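# Index the turntable one hole clockwise and reseat its plunger

## Task

Rotate the turntable forward by exactly one hole, turning clockwise as seen from above. Finish with the plunger's pin pushed all the way down into that next hole, the fixture standing upright on the deck, and neither hand touching it.

## Robot and tools

Robot: two arms, left_arm and right_arm, each with a six-joint arm and a parallel two-finger gripper. Their bases sit near (+0.025, +0.326, +0.031) m for left_arm and (-0.004, -0.268, +0.031) m for right_arm, each turned only a tiny amount about z. A camera stand stands behind them.

Frames: the scene frame has its origin at table-top height, midway between the nominal bases. +x points out over the table, +z points up, and left_arm is on the +y side. Image left and right do not match the arm names. Each arm reports its hand position (metres) and quaternion (wxyz) in that arm's own base frame. Fixed cameras and the table use the scene frame. Reported hand poses can be a few centimetres off, more at long reach. end_effector_position is the point between the finger pads, about 1 cm behind the tips. The fingers point along the gripper's +z axis and close along its y axis.

A row is always 14 plain numbers, even if one arm stays still. The first 7 belong to left_arm and the last 7 to right_arm. Each block of 7 is: waist, shoulder, elbow, wrist roll, wrist yaw, wrist pitch, then gripper opening. The six joint numbers are absolute target angles in radians, in the same form as the Joint positions line. Stated ranges are: waist -2.618 to 3.054, shoulder 0.000 to 3.142, elbow 0.000 to 3.142, wrist roll -2.094 to 2.094, wrist yaw -1.571 to 1.571, wrist pitch -1.571 to 1.571. A real limit can sit up to 0.059 rad either side of these. A target more than 0.059 rad beyond a range, and farther out than the joint already is, gets the call refused. A target past the real end is cut to that end, and the result then says "joint sent to its limit". Opening runs from -1 (closed) to +1 (fully open). It is an absolute command, not a step. To keep a gripper as it is, repeat its current command, because 0 is itself a command. To hold a resting joint still, send its "Joint targets" value again.

execute_actions(actions, cameras): actions is a list of actions. Each action is up to 15 rows, one per 1/30 s control step, and a short action repeats its last row until 15 steps are done. Each step the commanded angle can lead the measured angle by at most 0.339 rad on waist, shoulder and elbow, and by 2.2 on the wrist joints. If targets would put a gripper more than 200 mm from where it is, that arm's targets are scaled back. A far target may therefore need several actions. An empty list returns images and the scene number. cameras is a list of names (cam_head_left, cam_head_right, cam_left_wrist, cam_right_wrist) or ["all"].

move(target, speed, blend, opening_speed, grip_force, blocking, cameras): target is one 14-number row, or a list of up to 15 such rows visited in order. All of them are absolute joint angles and openings. All joints of both arms travel together, so gripper paths curve. speed is in rad/s for the joint with farthest to go, from 0.01 to 12.57, default 0.5. blend (rad) rounds corners between listed rows, and 0 stops at each one. opening_speed is change per second on the -1..+1 scale, at least 0.2. grip_force is the newton limit per finger pad, 10 to 50, given as one value or one per arm. It stays in force until changed, and a lower value closes more slowly. blocking=false returns after about 0.5 s while the motion continues, and a new move then replaces it. A whole move is capped at 10 s. The result ends with a move: line: done, off_target (resting more than 0.035 rad from target), moving, held or fault. Neither done nor off_target tells you about contact.

wait(seconds 0 to 10) lets time pass with the last commands held. stop brakes a running move. zoom_image(camera, region [x0,y0,x1,y1], at most 504x504 px) enlarges part of that camera's latest image. Images are 896x504. read_manual gives only licence texts. finished_scene(scene) ends the scene for good, so make it your last call in that reply.

Results: Joint positions and Joint velocities give one block per arm in row order, plus the finger gap (metres, 0.094 when fully open). Joint targets are the angles being driven toward now. Joint torques are total drive output, including gravity, with per-unit offset and noise. A positive torque pushes toward a larger angle, and joints 1 to 3 wrap at ±28 N m. grip_measured uses the opening scale and can read slightly wide when empty, or about 3 mm narrow when squeezing a hard part. Squeeze force jumps to the limit once you command well below the touch point. "joint command not followed" means the clearance check altered some steps. A MOTOR HOT line warns of heating. At 90 °C the arm folds and stops working, and at 100 °C it falls. Holding loads, reaching far out, or pushing against something you cannot reach all heat the motors.

The scene keeps running while you think, so a long reply costs time. Avoid dropping things, releasing parts that are still moving, slamming, striking, and pushing hard, especially against fixed or heavy items. Keep both arms apart, and don't let a gripper close on the other arm's fingers. Keep the wrist-camera cables clear of objects, because that counts as touching them. Nothing may fall or end up off the table. Faster moves hit harder, and aiming farther past a contact presses harder.

Each tool is called after "Emit:" by a JSON object that holds its "name" and its "arguments", one argument or row to a line.

## Session

Emit:
{"name": "execute_actions", "arguments": {
  "actions": []
}}

Scene clock: 0.00 s.
left_arm: end_effector_position=(+0.3717, +0.0212, +0.1447) grip_measured=+1.000 end_effector_quat_wxyz=(+0.691, -0.046, +0.720, +0.036) | right_arm: end_effector_position=(+0.3662, -0.0549, +0.1339) grip_measured=+1.000 end_effector_quat_wxyz=(+0.671, +0.135, +0.726, -0.062)
Joint names: [waist, shoulder, elbow, wrist roll, wrist yaw, wrist pitch]
Joint positions: left_arm=[-0.002 1.545 0.182 -0.017 -0.116 1.321 0.094] | right_arm=[-0.036 1.532 0.189 0.115 0.24 1.248 0.094]
Joint velocities: within noise
Joint torques (N m): no reading
Heat: left arm: 30 °C; right arm: 31 °C.
Joint targets: left_arm=[-0.002 1.540 0.186 -0.017 -0.116 1.320] | right_arm=[-0.036 1.528 0.193 0.114 0.240 1.243]
Tool commands: left_gripper/opening=+1.0 right_gripper/opening=+1.0

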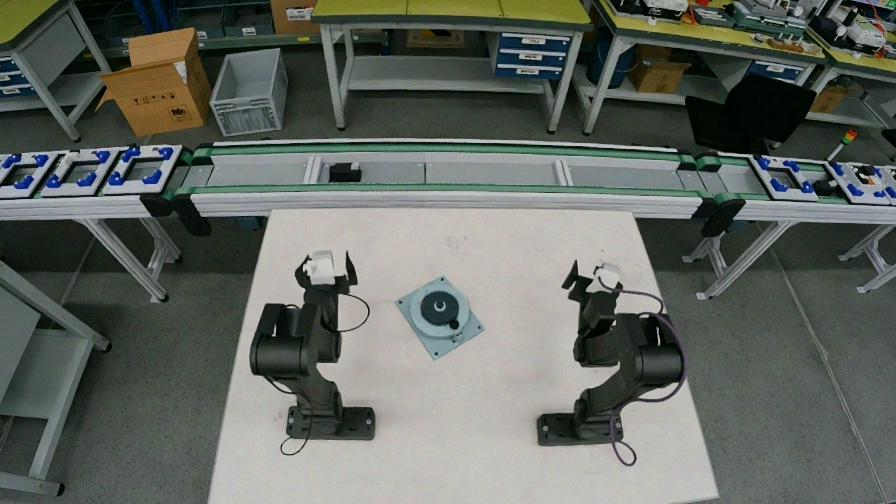

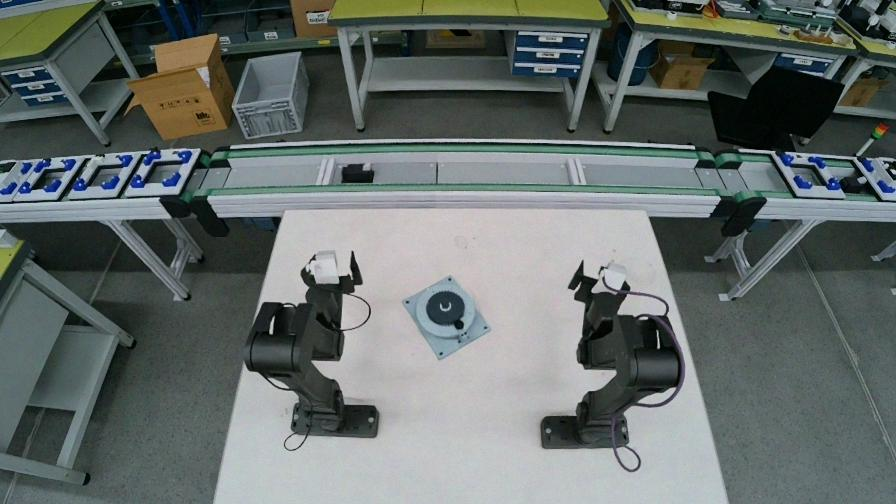

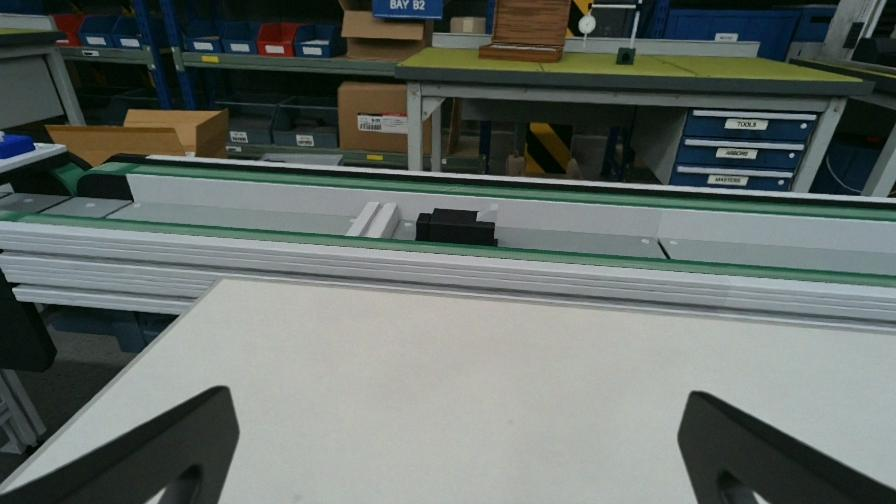

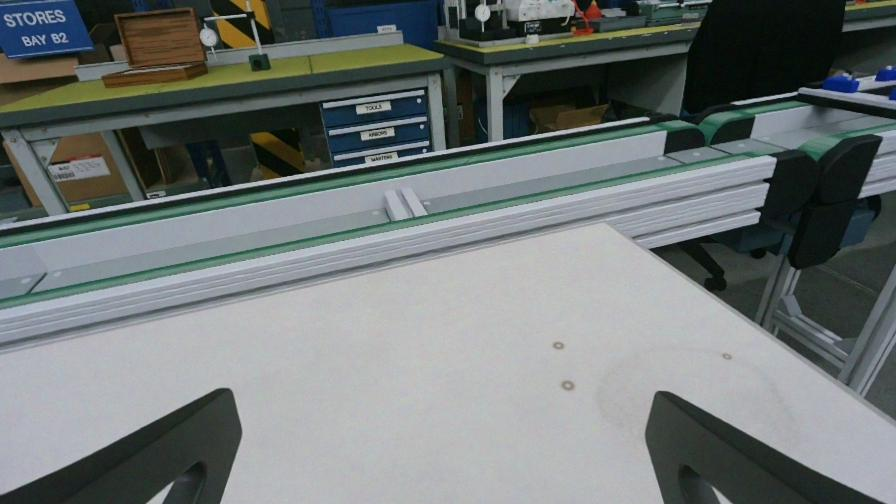

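Emit:
{"name": "zoom_image", "arguments": {
  "camera": "cam_head_left",
  "region": [385, 265, 495, 365]
}}

Emit:
{"name": "zoom_image", "arguments": {
  "camera": "cam_head_right",
  "region": [392, 265, 502, 365]
}}

Scaled by 4.582 from the camera's 896x504 image, which has a finer 1280x720 frame.

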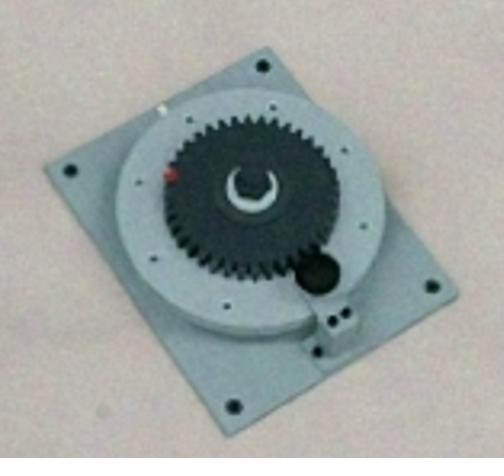

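Scaled by 4.582 from the camera's 896x504 image, which has a finer 1280x720 frame.

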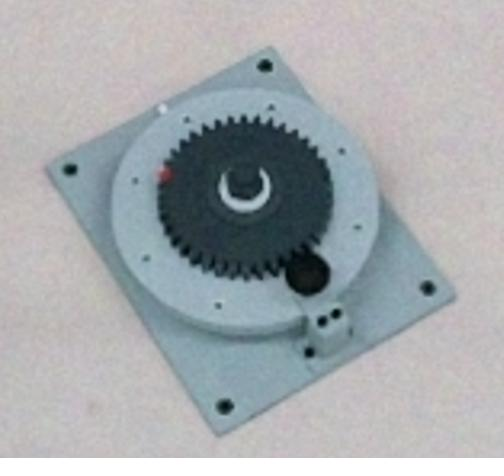

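Emit:
{"name": "move", "arguments": {
  "target": [-0.79,1.355,1.344,0,0,-1.19,1,-0.036,1.528,0.193,0.114,0.24,1.243,1],
  "speed": 0.9,
  "cameras": ["all"]
}}

Emit:
{"name": "zoom_image", "arguments": {
  "camera": "cam_left_wrist",
  "region": [250, 100, 700, 400]
}}

Scene clock: 47.67 s.
left_arm: end_effector_position=(+0.2135, -0.2107, +0.1875) grip_measured=+1.000 end_effector_quat_wxyz=(+0.158, +0.372, +0.913, -0.063) | right_arm: end_effector_position=(+0.3662, -0.0549, +0.1339) grip_measured=+1.000 end_effector_quat_wxyz=(+0.671, +0.135, +0.726, -0.062)
Joint names: [waist, shoulder, elbow, wrist roll, wrist yaw, wrist pitch]
Joint positions: left_arm=[-0.786 1.373 1.317 -0.01 -0.006 -1.173 0.094] | right_arm=[-0.036 1.532 0.189 0.115 0.24 1.248 0.094]
Joint torques (N m): left_arm=[-0.35 -6.58 7.45 0.12 0.06 0.94] | right_arm=[-0.1 -4.52 6.17 0 0 1.71]
Heat: left arm: 32 °C; right arm: 33 °C.
Joint targets: left_arm=[-0.790 1.355 1.344 0.000 0.000 -1.190] | right_arm=[-0.036 1.528 0.193 0.114 0.240 1.243]
move: done

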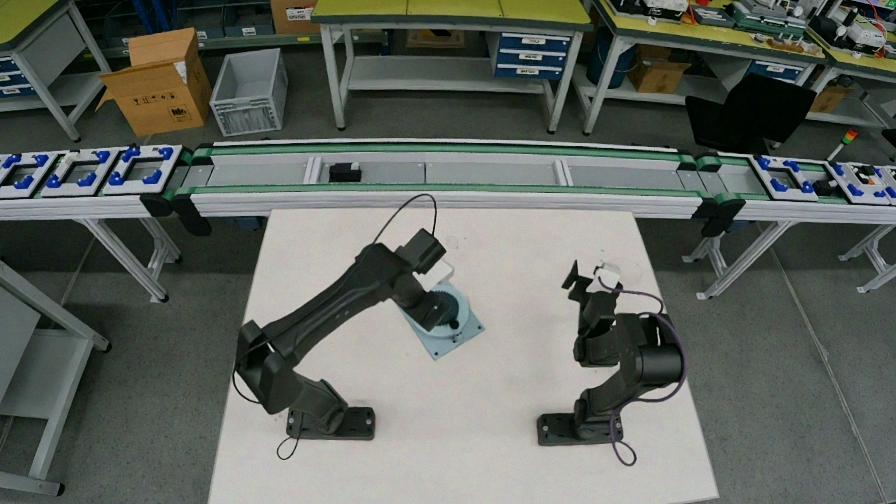

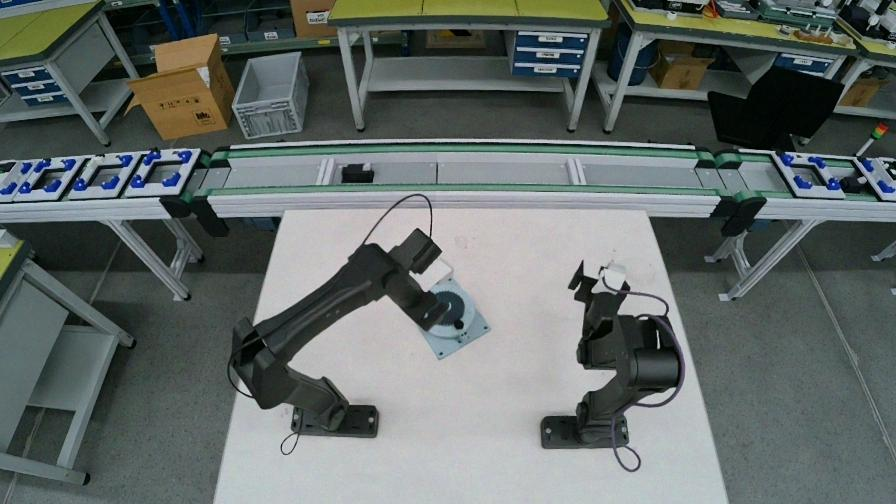

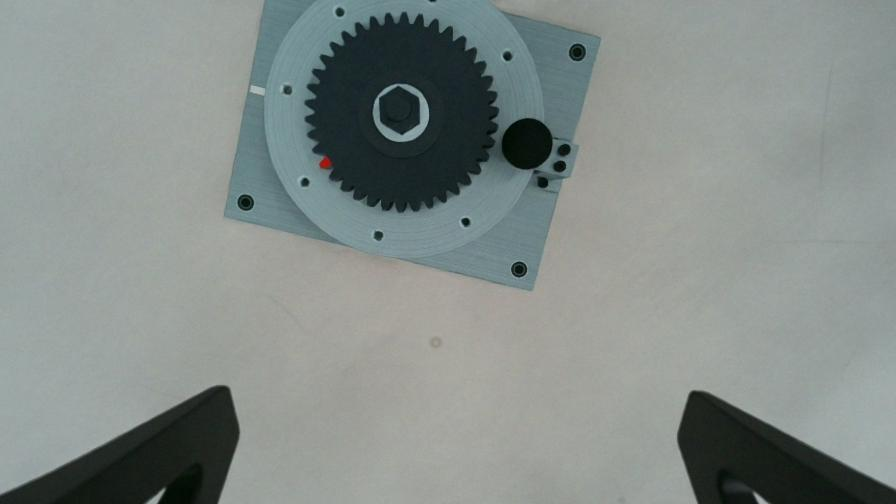

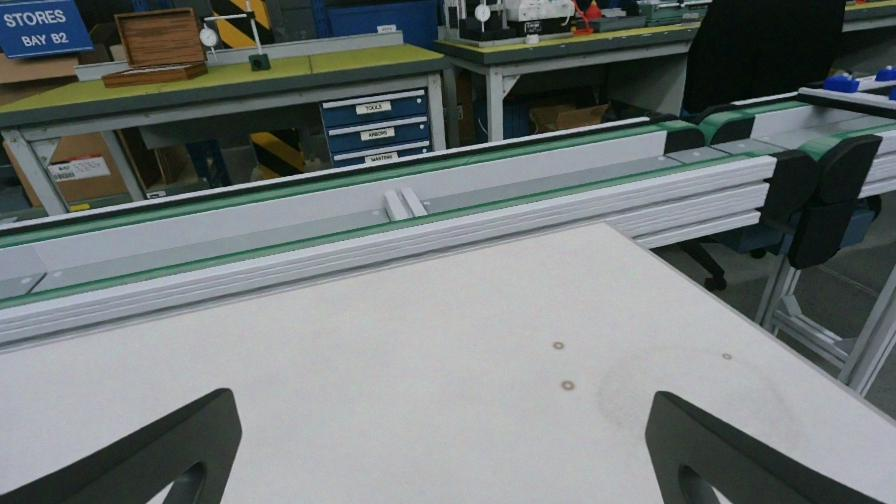

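Scaled by 1.120 from the camera's 896x504 image, which has a finer 1280x720 frame.

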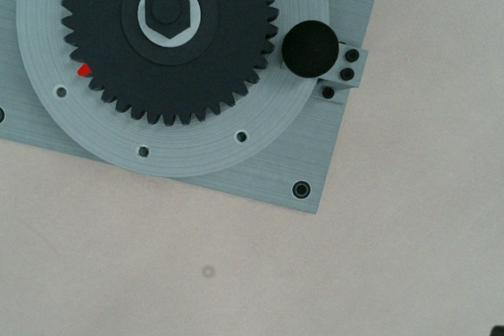

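Emit:
{"name": "move", "arguments": {
  "target": [-0.4,1.355,1.344,0,0,-1.19,1,0.847,0.886,0.071,0,0,0.465,1],
  "speed": 0.7,
  "cameras": ["cam_right_wrist","cam_head_left"]
}}

Emit:
{"name": "zoom_image", "arguments": {
  "camera": "cam_right_wrist",
  "region": [200, 50, 700, 400]
}}

Scene clock: 110.17 s.
left_arm: end_effector_position=(+0.2762, -0.1163, +0.1874) grip_measured=+1.000 end_effector_quat_wxyz=(+0.166, +0.193, +0.967, -0.033) | right_arm: end_effector_position=(+0.2033, +0.2245, +0.1027) grip_measured=+1.000 end_effector_quat_wxyz=(+0.526, -0.327, +0.750, +0.232)
Joint names: [waist, shoulder, elbow, wrist roll, wrist yaw, wrist pitch]
Joint positions: left_arm=[-0.404 1.373 1.317 -0.01 -0.004 -1.174 0.094] | right_arm=[0.839 0.899 0.081 0.008 0.012 0.473 0.094]
Joint torques (N m): left_arm=[0.36 -6.58 7.45 0.12 0.02 0.9] | right_arm=[0.68 -1.89 7.39 -0.05 -0.13 1.66]
Heat: left arm: 32 °C; right arm: 35 °C.
Joint targets: left_arm=[-0.400 1.355 1.344 0.000 0.000 -1.190] | right_arm=[0.847 0.886 0.071 0.000 0.000 0.465]
move: done
Images, in order (width x height): cam_head_left 896x504, cam_right_wrist 896x504.

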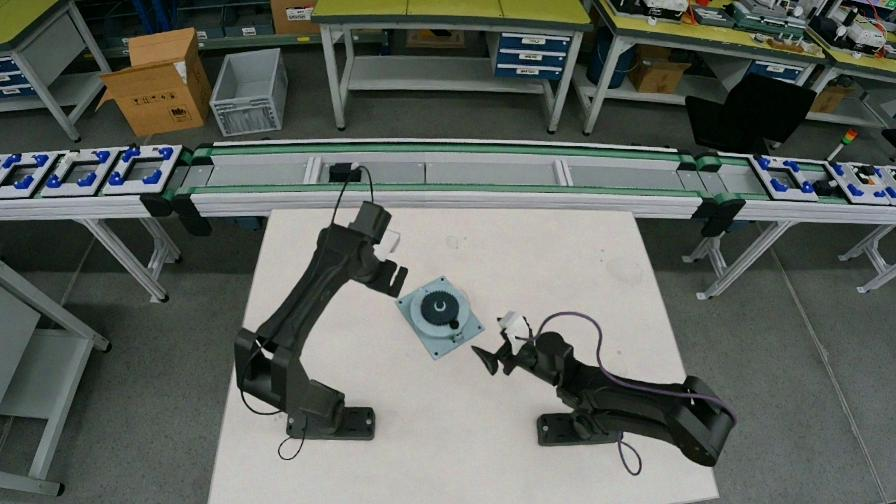

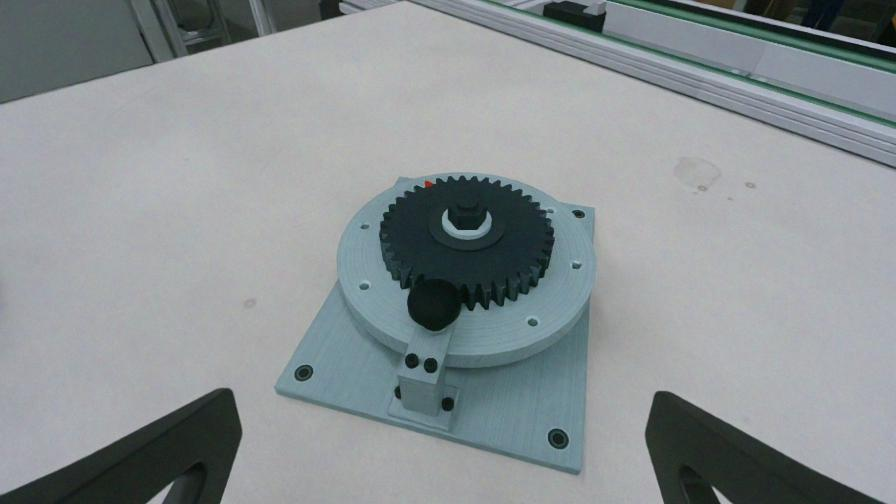

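Scaled by 1.008 from the camera's 896x504 image, which has a finer 1280x720 frame.

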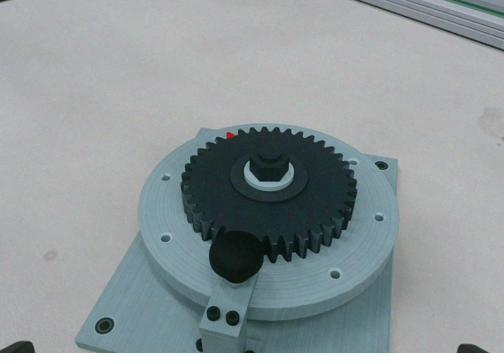

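Emit:
{"name": "move", "arguments": {
  "target": [
    [-0.719,2.09,2.01,-1.047,0,-1.48,-0.2,0.866,1.828,0.09,0,0,1.41,0]
  ],
  "speed": 0.8,
  "cameras": ["all"]
}}

Emit:
{"name": "zoom_image", "arguments": {
  "camera": "cam_left_wrist",
  "region": [200, 0, 700, 500]
}}

Emit:
{"name": "zoom_image", "arguments": {
  "camera": "cam_right_wrist",
  "region": [200, 100, 700, 500]
}}

Scene clock: 184.83 s.
left_arm: end_effector_position=(+0.3026, -0.2635, +0.1364) grip_measured=-0.198 end_effector_quat_wxyz=(+0.005, -0.158, +0.987, -0.007) | right_arm: end_effector_position=(+0.2217, +0.2553, +0.0356) grip_measured=+0.002 end_effector_quat_wxyz=(+0.519, -0.337, +0.749, +0.236)
Joint names: [waist, shoulder, elbow, wrist roll, wrist yaw, wrist pitch]
Joint positions: left_arm=[-0.719 2.075 1.982 -1.036 0.001 -1.461 0.038] | right_arm=[0.858 1.815 0.081 0.007 0.009 1.377 0.047]
Joint torques (N m): left_arm=[-0.08 -9.88 7.08 -0.12 -0.01 0.2] | right_arm=[0.73 -3.75 4.05 -0.05 -0.11 2.03]
Heat: left arm: 33 °C; right arm: 35 °C.
Joint targets: left_arm=[-0.719 2.090 2.010 -1.047 0.000 -1.480] | right_arm=[0.866 1.828 0.090 0.000 0.000 1.410]
move: done

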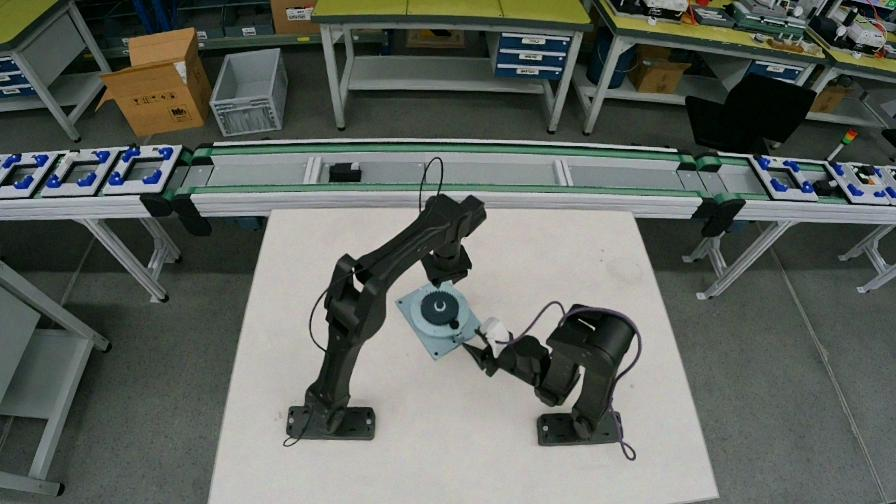

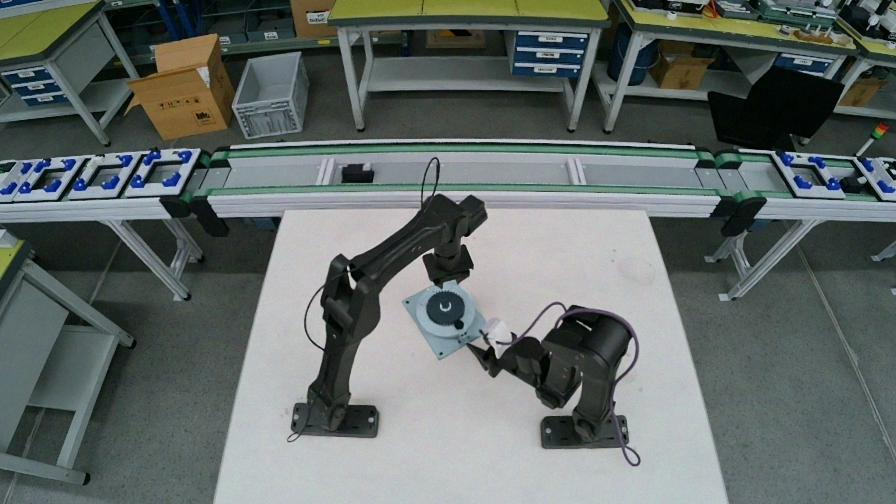

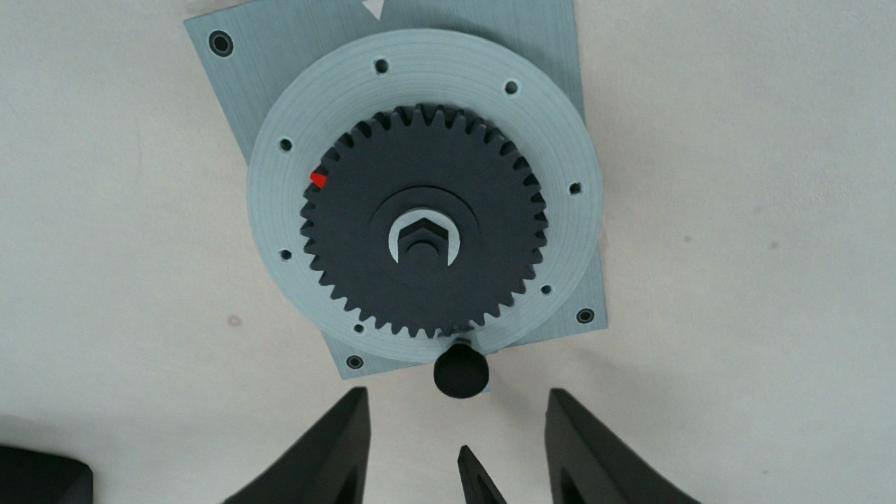

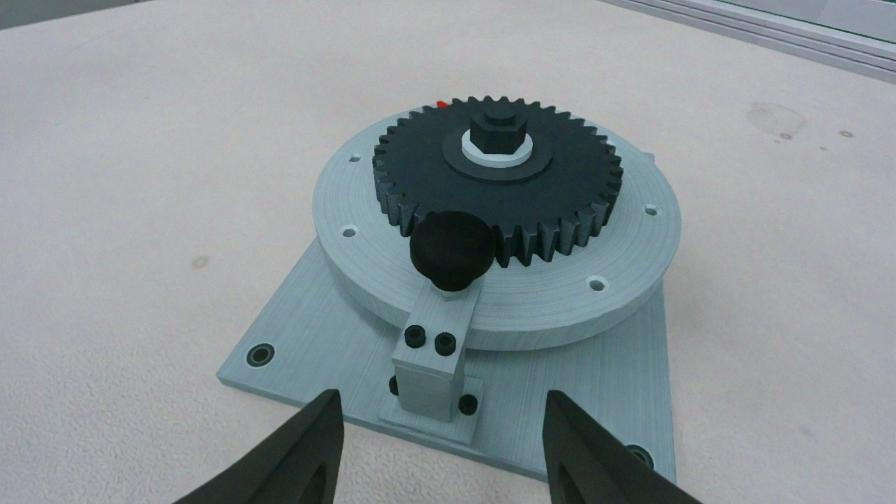

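Scaled by 1.008 from the camera's 896x504 image, which has a finer 1280x720 frame.

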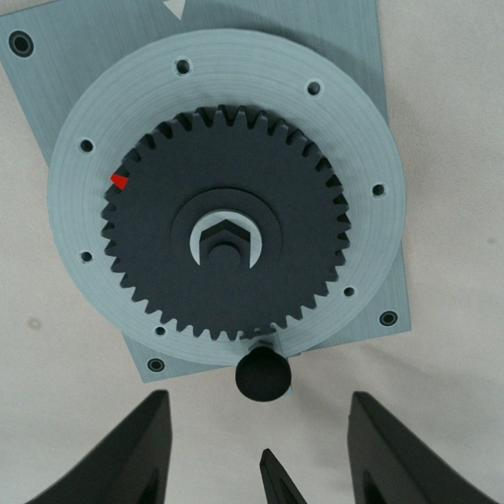

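Scaled by 1.008 from the camera's 896x504 image, which has a finer 1280x720 frame.

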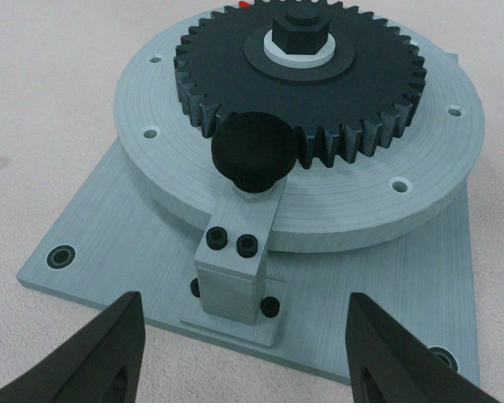

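Emit:
{"name": "move", "arguments": {
  "target": [
    [-0.705,2.065,1.75,-1.047,0,-1.262,-0.2,0.862,2.0,0.27,0,0,1.43,0],
    [-0.705,2.065,1.75,-1.047,0,-1.262,-0.2,0.862,2.056,0.34,0,0,1.426,0]
  ],
  "speed": 0.3,
  "cameras": ["cam_left_wrist","cam_right_wrist"]
}}

Scene clock: 212.83 s.
left_arm: end_effector_position=(+0.2989, -0.2565, +0.0809) grip_measured=-0.198 end_effector_quat_wxyz=(-0.007, -0.162, +0.987, +0.007) | right_arm: end_effector_position=(+0.2637, +0.3040, +0.0272) grip_measured=+0.002 end_effector_quat_wxyz=(+0.537, -0.331, +0.737, +0.244)
Joint names: [waist, shoulder, elbow, wrist roll, wrist yaw, wrist pitch]
Joint positions: left_arm=[-0.711 2.075 1.762 -1.036 0.001 -1.278 0.038] | right_arm=[0.858 2.034 0.326 0.007 0.008 1.398 0.047]
Joint torques (N m): left_arm=[0.51 -12.21 3.99 -0.1 -0.01 0.54] | right_arm=[0.38 -5.19 4.77 -0.04 -0.11 2]
Heat: left arm: 33 °C; right arm: 37 °C.
Joint targets: left_arm=[-0.705 2.065 1.750 -1.047 0.000 -1.262] | right_arm=[0.862 2.056 0.340 0.000 0.000 1.426]
move: done
Images, in order (width x height): cam_left_wrist 896x504, cam_right_wrist 896x504.

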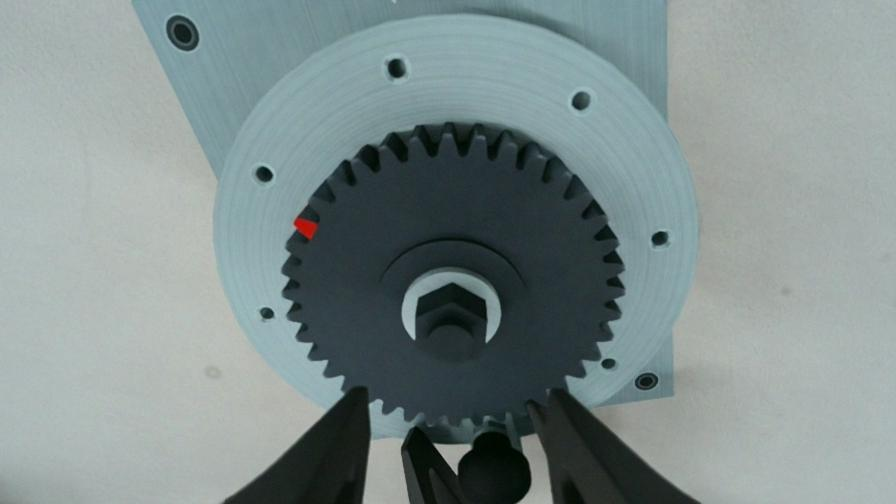

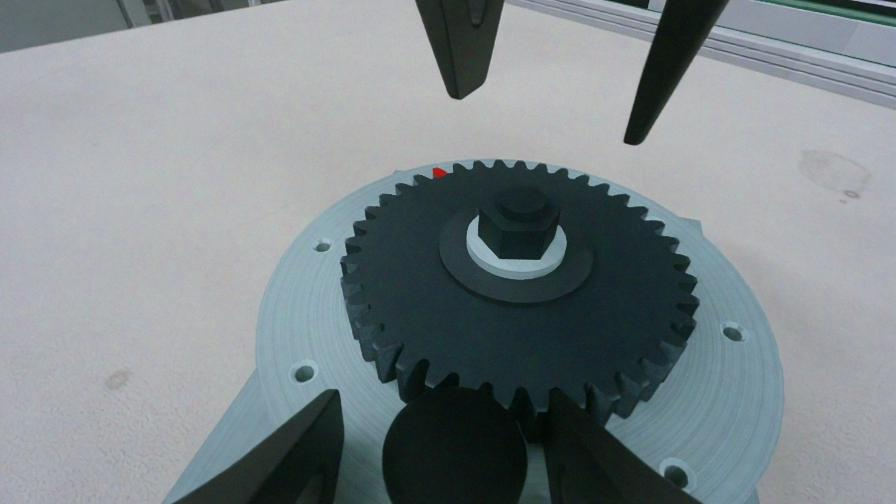

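Emit:
{"name": "move", "arguments": {
  "target": [
    [-0.694,2.072,1.58,-1.047,0,-1.065,-0.2,0.857,2.056,0.34,0,0,1.426,0]
  ],
  "speed": 0.15,
  "cameras": ["cam_left_wrist","cam_right_wrist"]
}}

Scene clock: 233.67 s.
left_arm: end_effector_position=(+0.3006, -0.2528, +0.0403) grip_measured=-0.198 end_effector_quat_wxyz=(+0.000, -0.167, +0.986, -0.001) | right_arm: end_effector_position=(+0.2637, +0.3041, +0.0273) grip_measured=+0.002 end_effector_quat_wxyz=(+0.537, -0.331, +0.737, +0.244)
Joint names: [waist, shoulder, elbow, wrist roll, wrist yaw, wrist pitch]
Joint positions: left_arm=[-0.701 2.075 1.599 -1.036 0.001 -1.094 0.038] | right_arm=[0.858 2.034 0.326 0.007 0.008 1.398 0.047]
Joint torques (N m): left_arm=[0.55 -11.4 3.4 -0.11 -0.02 0.75] | right_arm=[-0.09 -5.23 4.74 -0.05 -0.11 2]
Heat: left arm: 35 °C; right arm: 37 °C.
Joint targets: left_arm=[-0.694 2.072 1.580 -1.047 0.000 -1.065] | right_arm=[0.857 2.056 0.340 0.000 0.000 1.426]
move: done
Images, in order (width x height): cam_left_wrist 896x504, cam_right_wrist 896x504.

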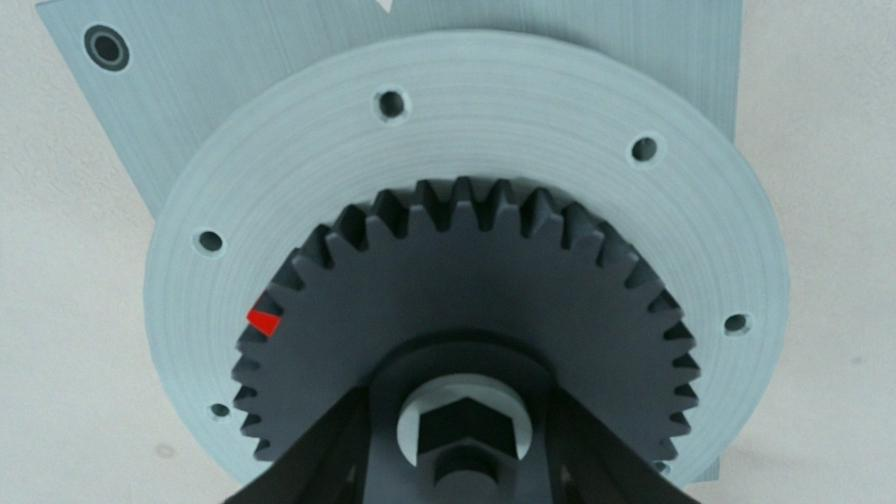

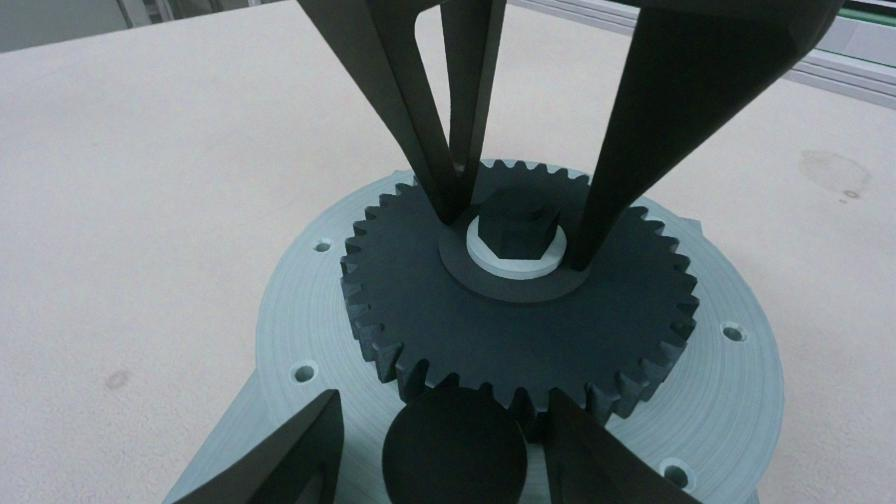

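Emit:
{"name": "move", "arguments": {
  "target": [
    [-0.697,2.072,1.58,-1.047,0,-1.065,-0.9,0.857,2.056,0.34,0,0,1.426,-0.85]
  ],
  "opening_speed": 0.3,
  "grip_force": [40,30],
  "cameras": ["cam_left_wrist","cam_right_wrist"]
}}

Scene clock: 243.07 s.
left_arm: end_effector_position=(+0.3019, -0.2540, +0.0403) grip_measured=-0.453 end_effector_quat_wxyz=(+0.002, -0.171, +0.985, -0.004) | right_arm: end_effector_position=(+0.2696, +0.2987, +0.0274) grip_measured=-0.342 end_effector_quat_wxyz=(+0.541, -0.313, +0.745, +0.233)
Joint names: [waist, shoulder, elbow, wrist roll, wrist yaw, wrist pitch]
Joint positions: left_arm=[-0.701 2.075 1.599 -1.045 0.002 -1.087 0.026] | right_arm=[0.856 2.034 0.326 0.025 0.049 1.398 0.031]
Joint torques (N m): left_arm=[0.28 -11.48 3.43 -0.01 -0.02 0.69] | right_arm=[-0.01 -5.22 4.81 -0.22 -0.51 2]
Heat: left arm: 35 °C; right arm: 37 °C.
Joint targets: left_arm=[-0.697 2.072 1.580 -1.047 0.000 -1.065] | right_arm=[0.857 2.056 0.340 0.000 0.000 1.426]
grip_force (N): 40, 30
move: off_target (right_arm); right_arm: the wrist yaw is farthest, 0.049 rad from its target
Images, in order (width x height): cam_left_wrist 896x504, cam_right_wrist 896x504.

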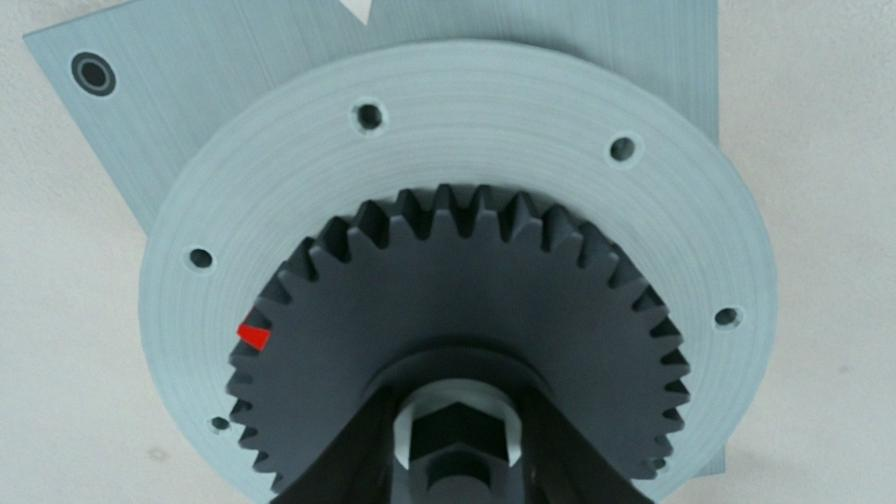

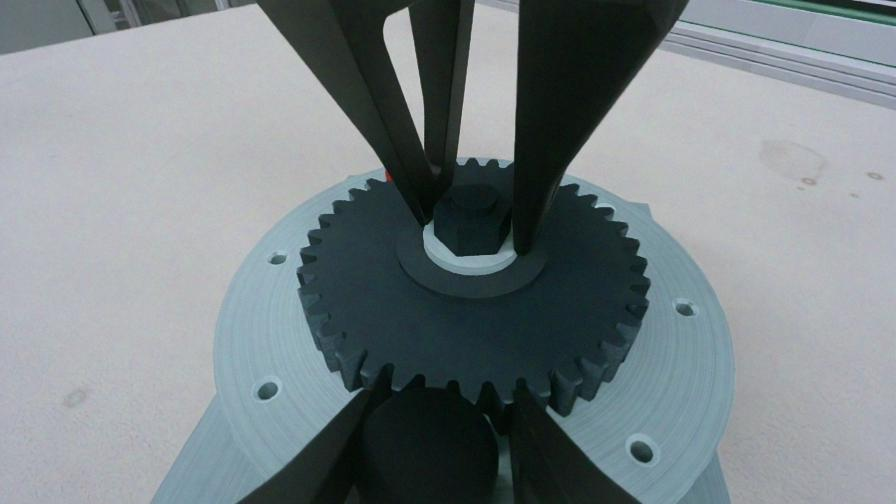

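Emit:
{"name": "move", "arguments": {
  "target": [
    [-0.697,2.072,1.58,-1.047,0,-1.065,-0.3,0.857,2.056,0.34,0,0,1.426,0],
    [-0.697,2.072,1.56,-1.047,0,-1.087,-0.3,0.857,2.030,0.310,0,0,1.429,0],
    [-0.697,2.072,1.56,-1.047,0,-1.087,-0.95,0.857,2.030,0.310,0,0,1.429,-0.85]
  ],
  "opening_speed": 0.4,
  "cameras": ["cam_left_wrist","cam_right_wrist"]
}}

Scene clock: 271.53 s.
left_arm: end_effector_position=(+0.3014, -0.2535, +0.0395) grip_measured=-0.452 end_effector_quat_wxyz=(+0.002, -0.172, +0.985, -0.004) | right_arm: end_effector_position=(+0.2658, +0.2976, +0.0267) grip_measured=-0.455 end_effector_quat_wxyz=(+0.539, -0.321, +0.742, +0.237)
Joint names: [waist, shoulder, elbow, wrist roll, wrist yaw, wrist pitch]
Joint positions: left_arm=[-0.701 2.073 1.592 -1.046 0.002 -1.082 0.026] | right_arm=[0.852 2.034 0.312 0.015 0.028 1.411 0.026]
Joint torques (N m): left_arm=[0.28 -11.21 2.41 -0.01 -0.02 0.38] | right_arm=[0.42 -7.08 3.1 -0.12 -0.3 1.92]
Heat: left arm: 36 °C; right arm: 38 °C.
Joint targets: left_arm=[-0.697 2.072 1.560 -1.047 0.000 -1.087] | right_arm=[0.857 2.030 0.310 0.000 0.000 1.429]
grip_force (N): 40, 30
move: done
Images, in order (width x height): cam_left_wrist 896x504, cam_right_wrist 896x504.

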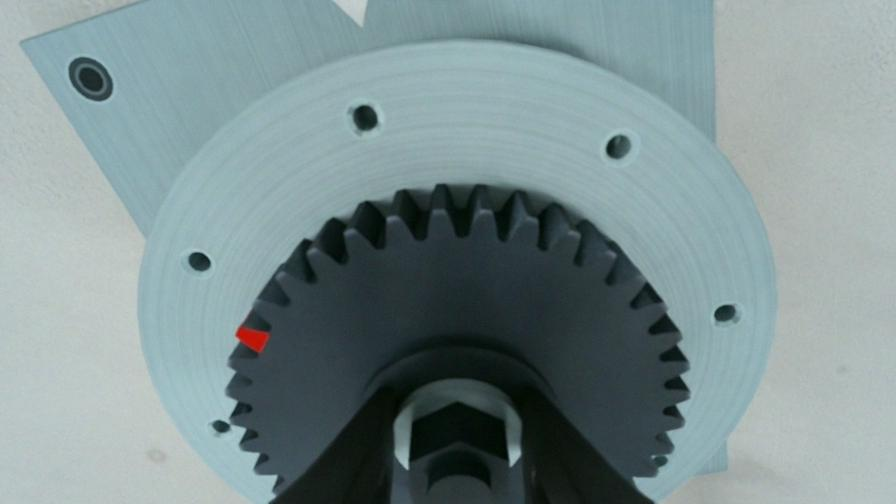

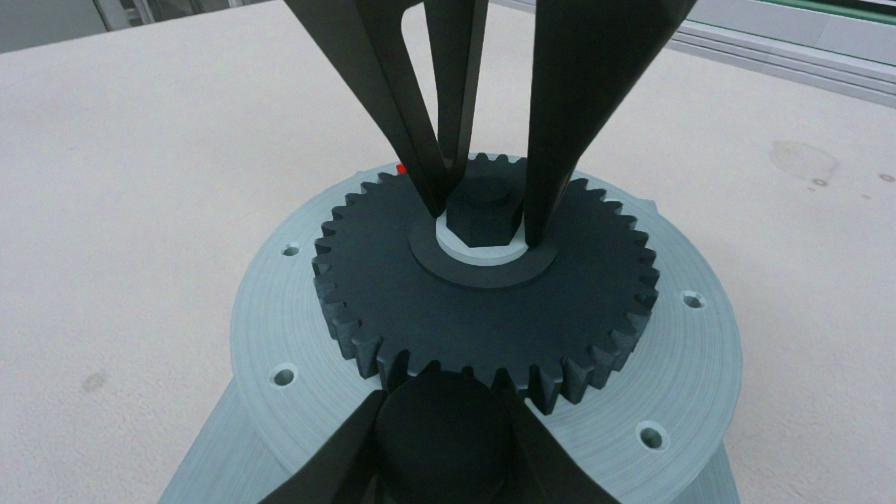

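Emit:
{"name": "move", "arguments": {
  "target": [
    [-0.697,2.072,1.56,-1.047,0,-1.087,-0.3,0.857,2.030,0.310,0,0,1.429,-0.85],
    [-0.697,2.072,1.535,-1.047,0,-1.11,-0.3,0.857,2.030,0.310,0,0,1.429,-0.85],
    [-0.697,2.072,1.535,-1.047,0,-1.11,-0.95,0.857,2.030,0.310,0,0,1.429,-0.85]
  ],
  "opening_speed": 0.5,
  "cameras": ["cam_left_wrist","cam_right_wrist"]
}}

Scene clock: 283.30 s.
left_arm: end_effector_position=(+0.2993, -0.2519, +0.0392) grip_measured=-0.445 end_effector_quat_wxyz=(+0.002, -0.172, +0.985, -0.004) | right_arm: end_effector_position=(+0.2658, +0.2976, +0.0267) grip_measured=-0.455 end_effector_quat_wxyz=(+0.539, -0.321, +0.742, +0.237)
Joint names: [waist, shoulder, elbow, wrist roll, wrist yaw, wrist pitch]
Joint positions: left_arm=[-0.701 2.062 1.575 -1.046 0.002 -1.074 0.026] | right_arm=[0.852 2.034 0.312 0.015 0.028 1.411 0.026]
Joint torques (N m): left_arm=[0.28 -10.14 1.89 0 -0.03 0.03] | right_arm=[0.47 -7.08 3.04 -0.13 -0.29 1.92]
Heat: left arm: 35 °C; right arm: 40 °C.
Joint targets: left_arm=[-0.697 2.072 1.535 -1.047 0.000 -1.110] | right_arm=[0.857 2.030 0.310 0.000 0.000 1.429]
grip_force (N): 40, 30
move: off_target (left_arm); target 3's new numbers were sent with left_arm's elbow 0.040 rad from that target; left_arm: the elbow is farthest, 0.040 rad from its target
Images, in order (width x height): cam_left_wrist 896x504, cam_right_wrist 896x504.

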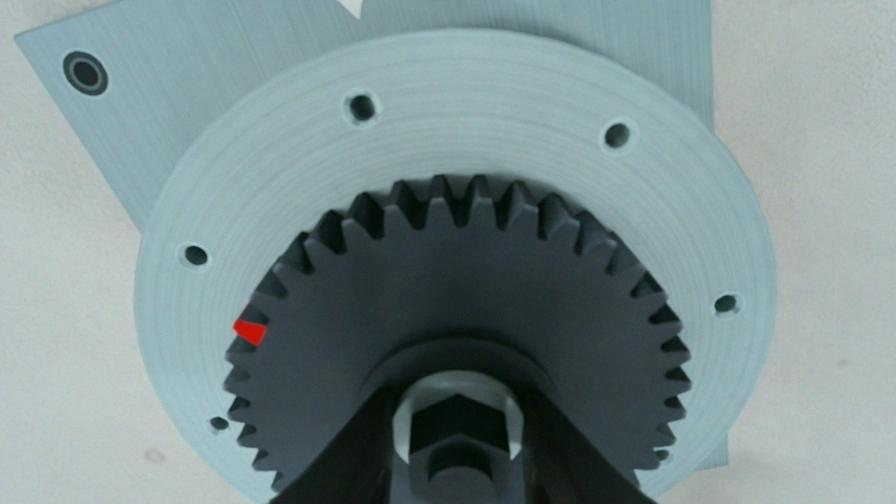

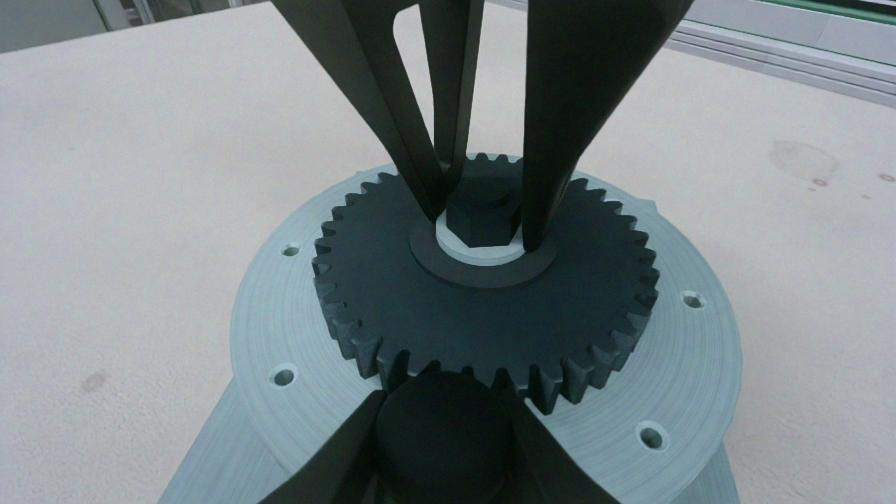

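Emit:
{"name": "move", "arguments": {
  "target": [-0.697,2.072,1.535,-1.047,0,-1.11,-0.1,0.857,2.030,0.310,0,0,1.429,-0.85]
}}

Emit:
{"name": "move", "arguments": {
  "target": [-0.697,2.072,1.55,-1.047,0,-1.1,-0.1,0.857,2.030,0.310,0,0,1.429,-0.85],
  "cameras": ["cam_left_wrist","cam_right_wrist"]
}}

Scene clock: 288.97 s.
left_arm: end_effector_position=(+0.2980, -0.2518, +0.0387) grip_measured=-0.102 end_effector_quat_wxyz=(-0.001, -0.172, +0.985, -0.005) | right_arm: end_effector_position=(+0.2658, +0.2976, +0.0267) grip_measured=-0.455 end_effector_quat_wxyz=(+0.539, -0.321, +0.742, +0.237)
Joint names: [waist, shoulder, elbow, wrist roll, wrist yaw, wrist pitch]
Joint positions: left_arm=[-0.701 2.061 1.572 -1.046 0.007 -1.075 0.042] | right_arm=[0.852 2.034 0.312 0.015 0.028 1.411 0.026]
Joint torques (N m): left_arm=[0.31 -10.04 2.1 0 -0.06 0.01] | right_arm=[0.43 -7.01 3.04 -0.13 -0.29 1.91]
Heat: left arm: 35 °C; right arm: 40 °C.
Joint targets: left_arm=[-0.697 2.072 1.535 -1.047 0.000 -1.110] | right_arm=[0.857 2.030 0.310 0.000 0.000 1.429]
grip_force (N): 40, 30
move: off_target (left_arm); left_arm: the elbow is farthest, 0.037 rad from its target

Scene clock: 289.67 s.
left_arm: end_effector_position=(+0.2980, -0.2518, +0.0387) grip_measured=-0.102 end_effector_quat_wxyz=(-0.001, -0.172, +0.985, -0.005) | right_arm: end_effector_position=(+0.2658, +0.2976, +0.0267) grip_measured=-0.455 end_effector_quat_wxyz=(+0.539, -0.321, +0.742, +0.237)
Joint names: [waist, shoulder, elbow, wrist roll, wrist yaw, wrist pitch]
Joint positions: left_arm=[-0.701 2.061 1.572 -1.046 0.007 -1.075 0.042] | right_arm=[0.852 2.034 0.312 0.015 0.028 1.411 0.026]
Joint torques (N m): left_arm=[0.29 -10.04 3.21 0 -0.06 0.14] | right_arm=[0.47 -7.12 3.06 -0.13 -0.29 1.93]
Heat: left arm: 35 °C; right arm: 40 °C.
Joint targets: left_arm=[-0.697 2.072 1.550 -1.047 0.000 -1.100] | right_arm=[0.857 2.030 0.310 0.000 0.000 1.429]
grip_force (N): 40, 30
move: done
Images, in order (width x height): cam_left_wrist 896x504, cam_right_wrist 896x504.

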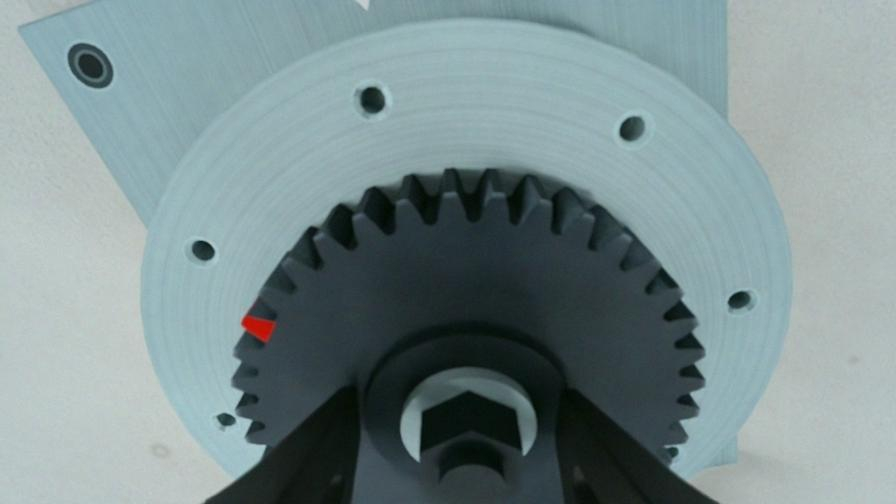

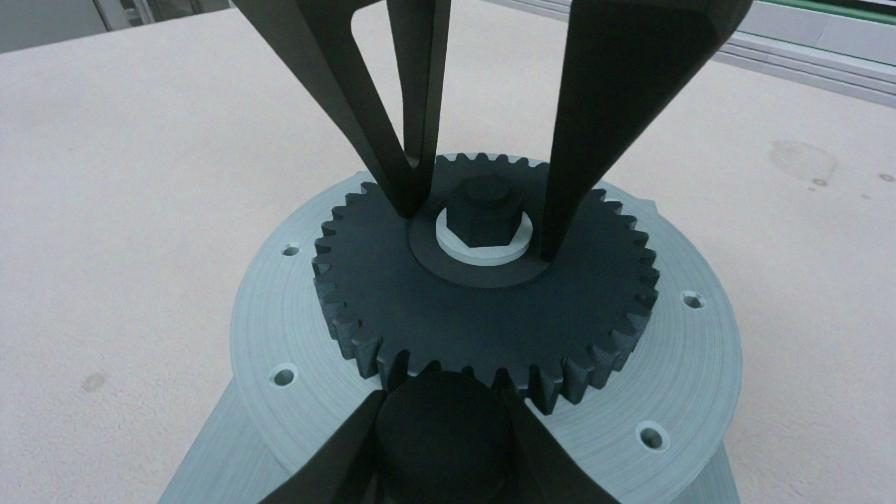

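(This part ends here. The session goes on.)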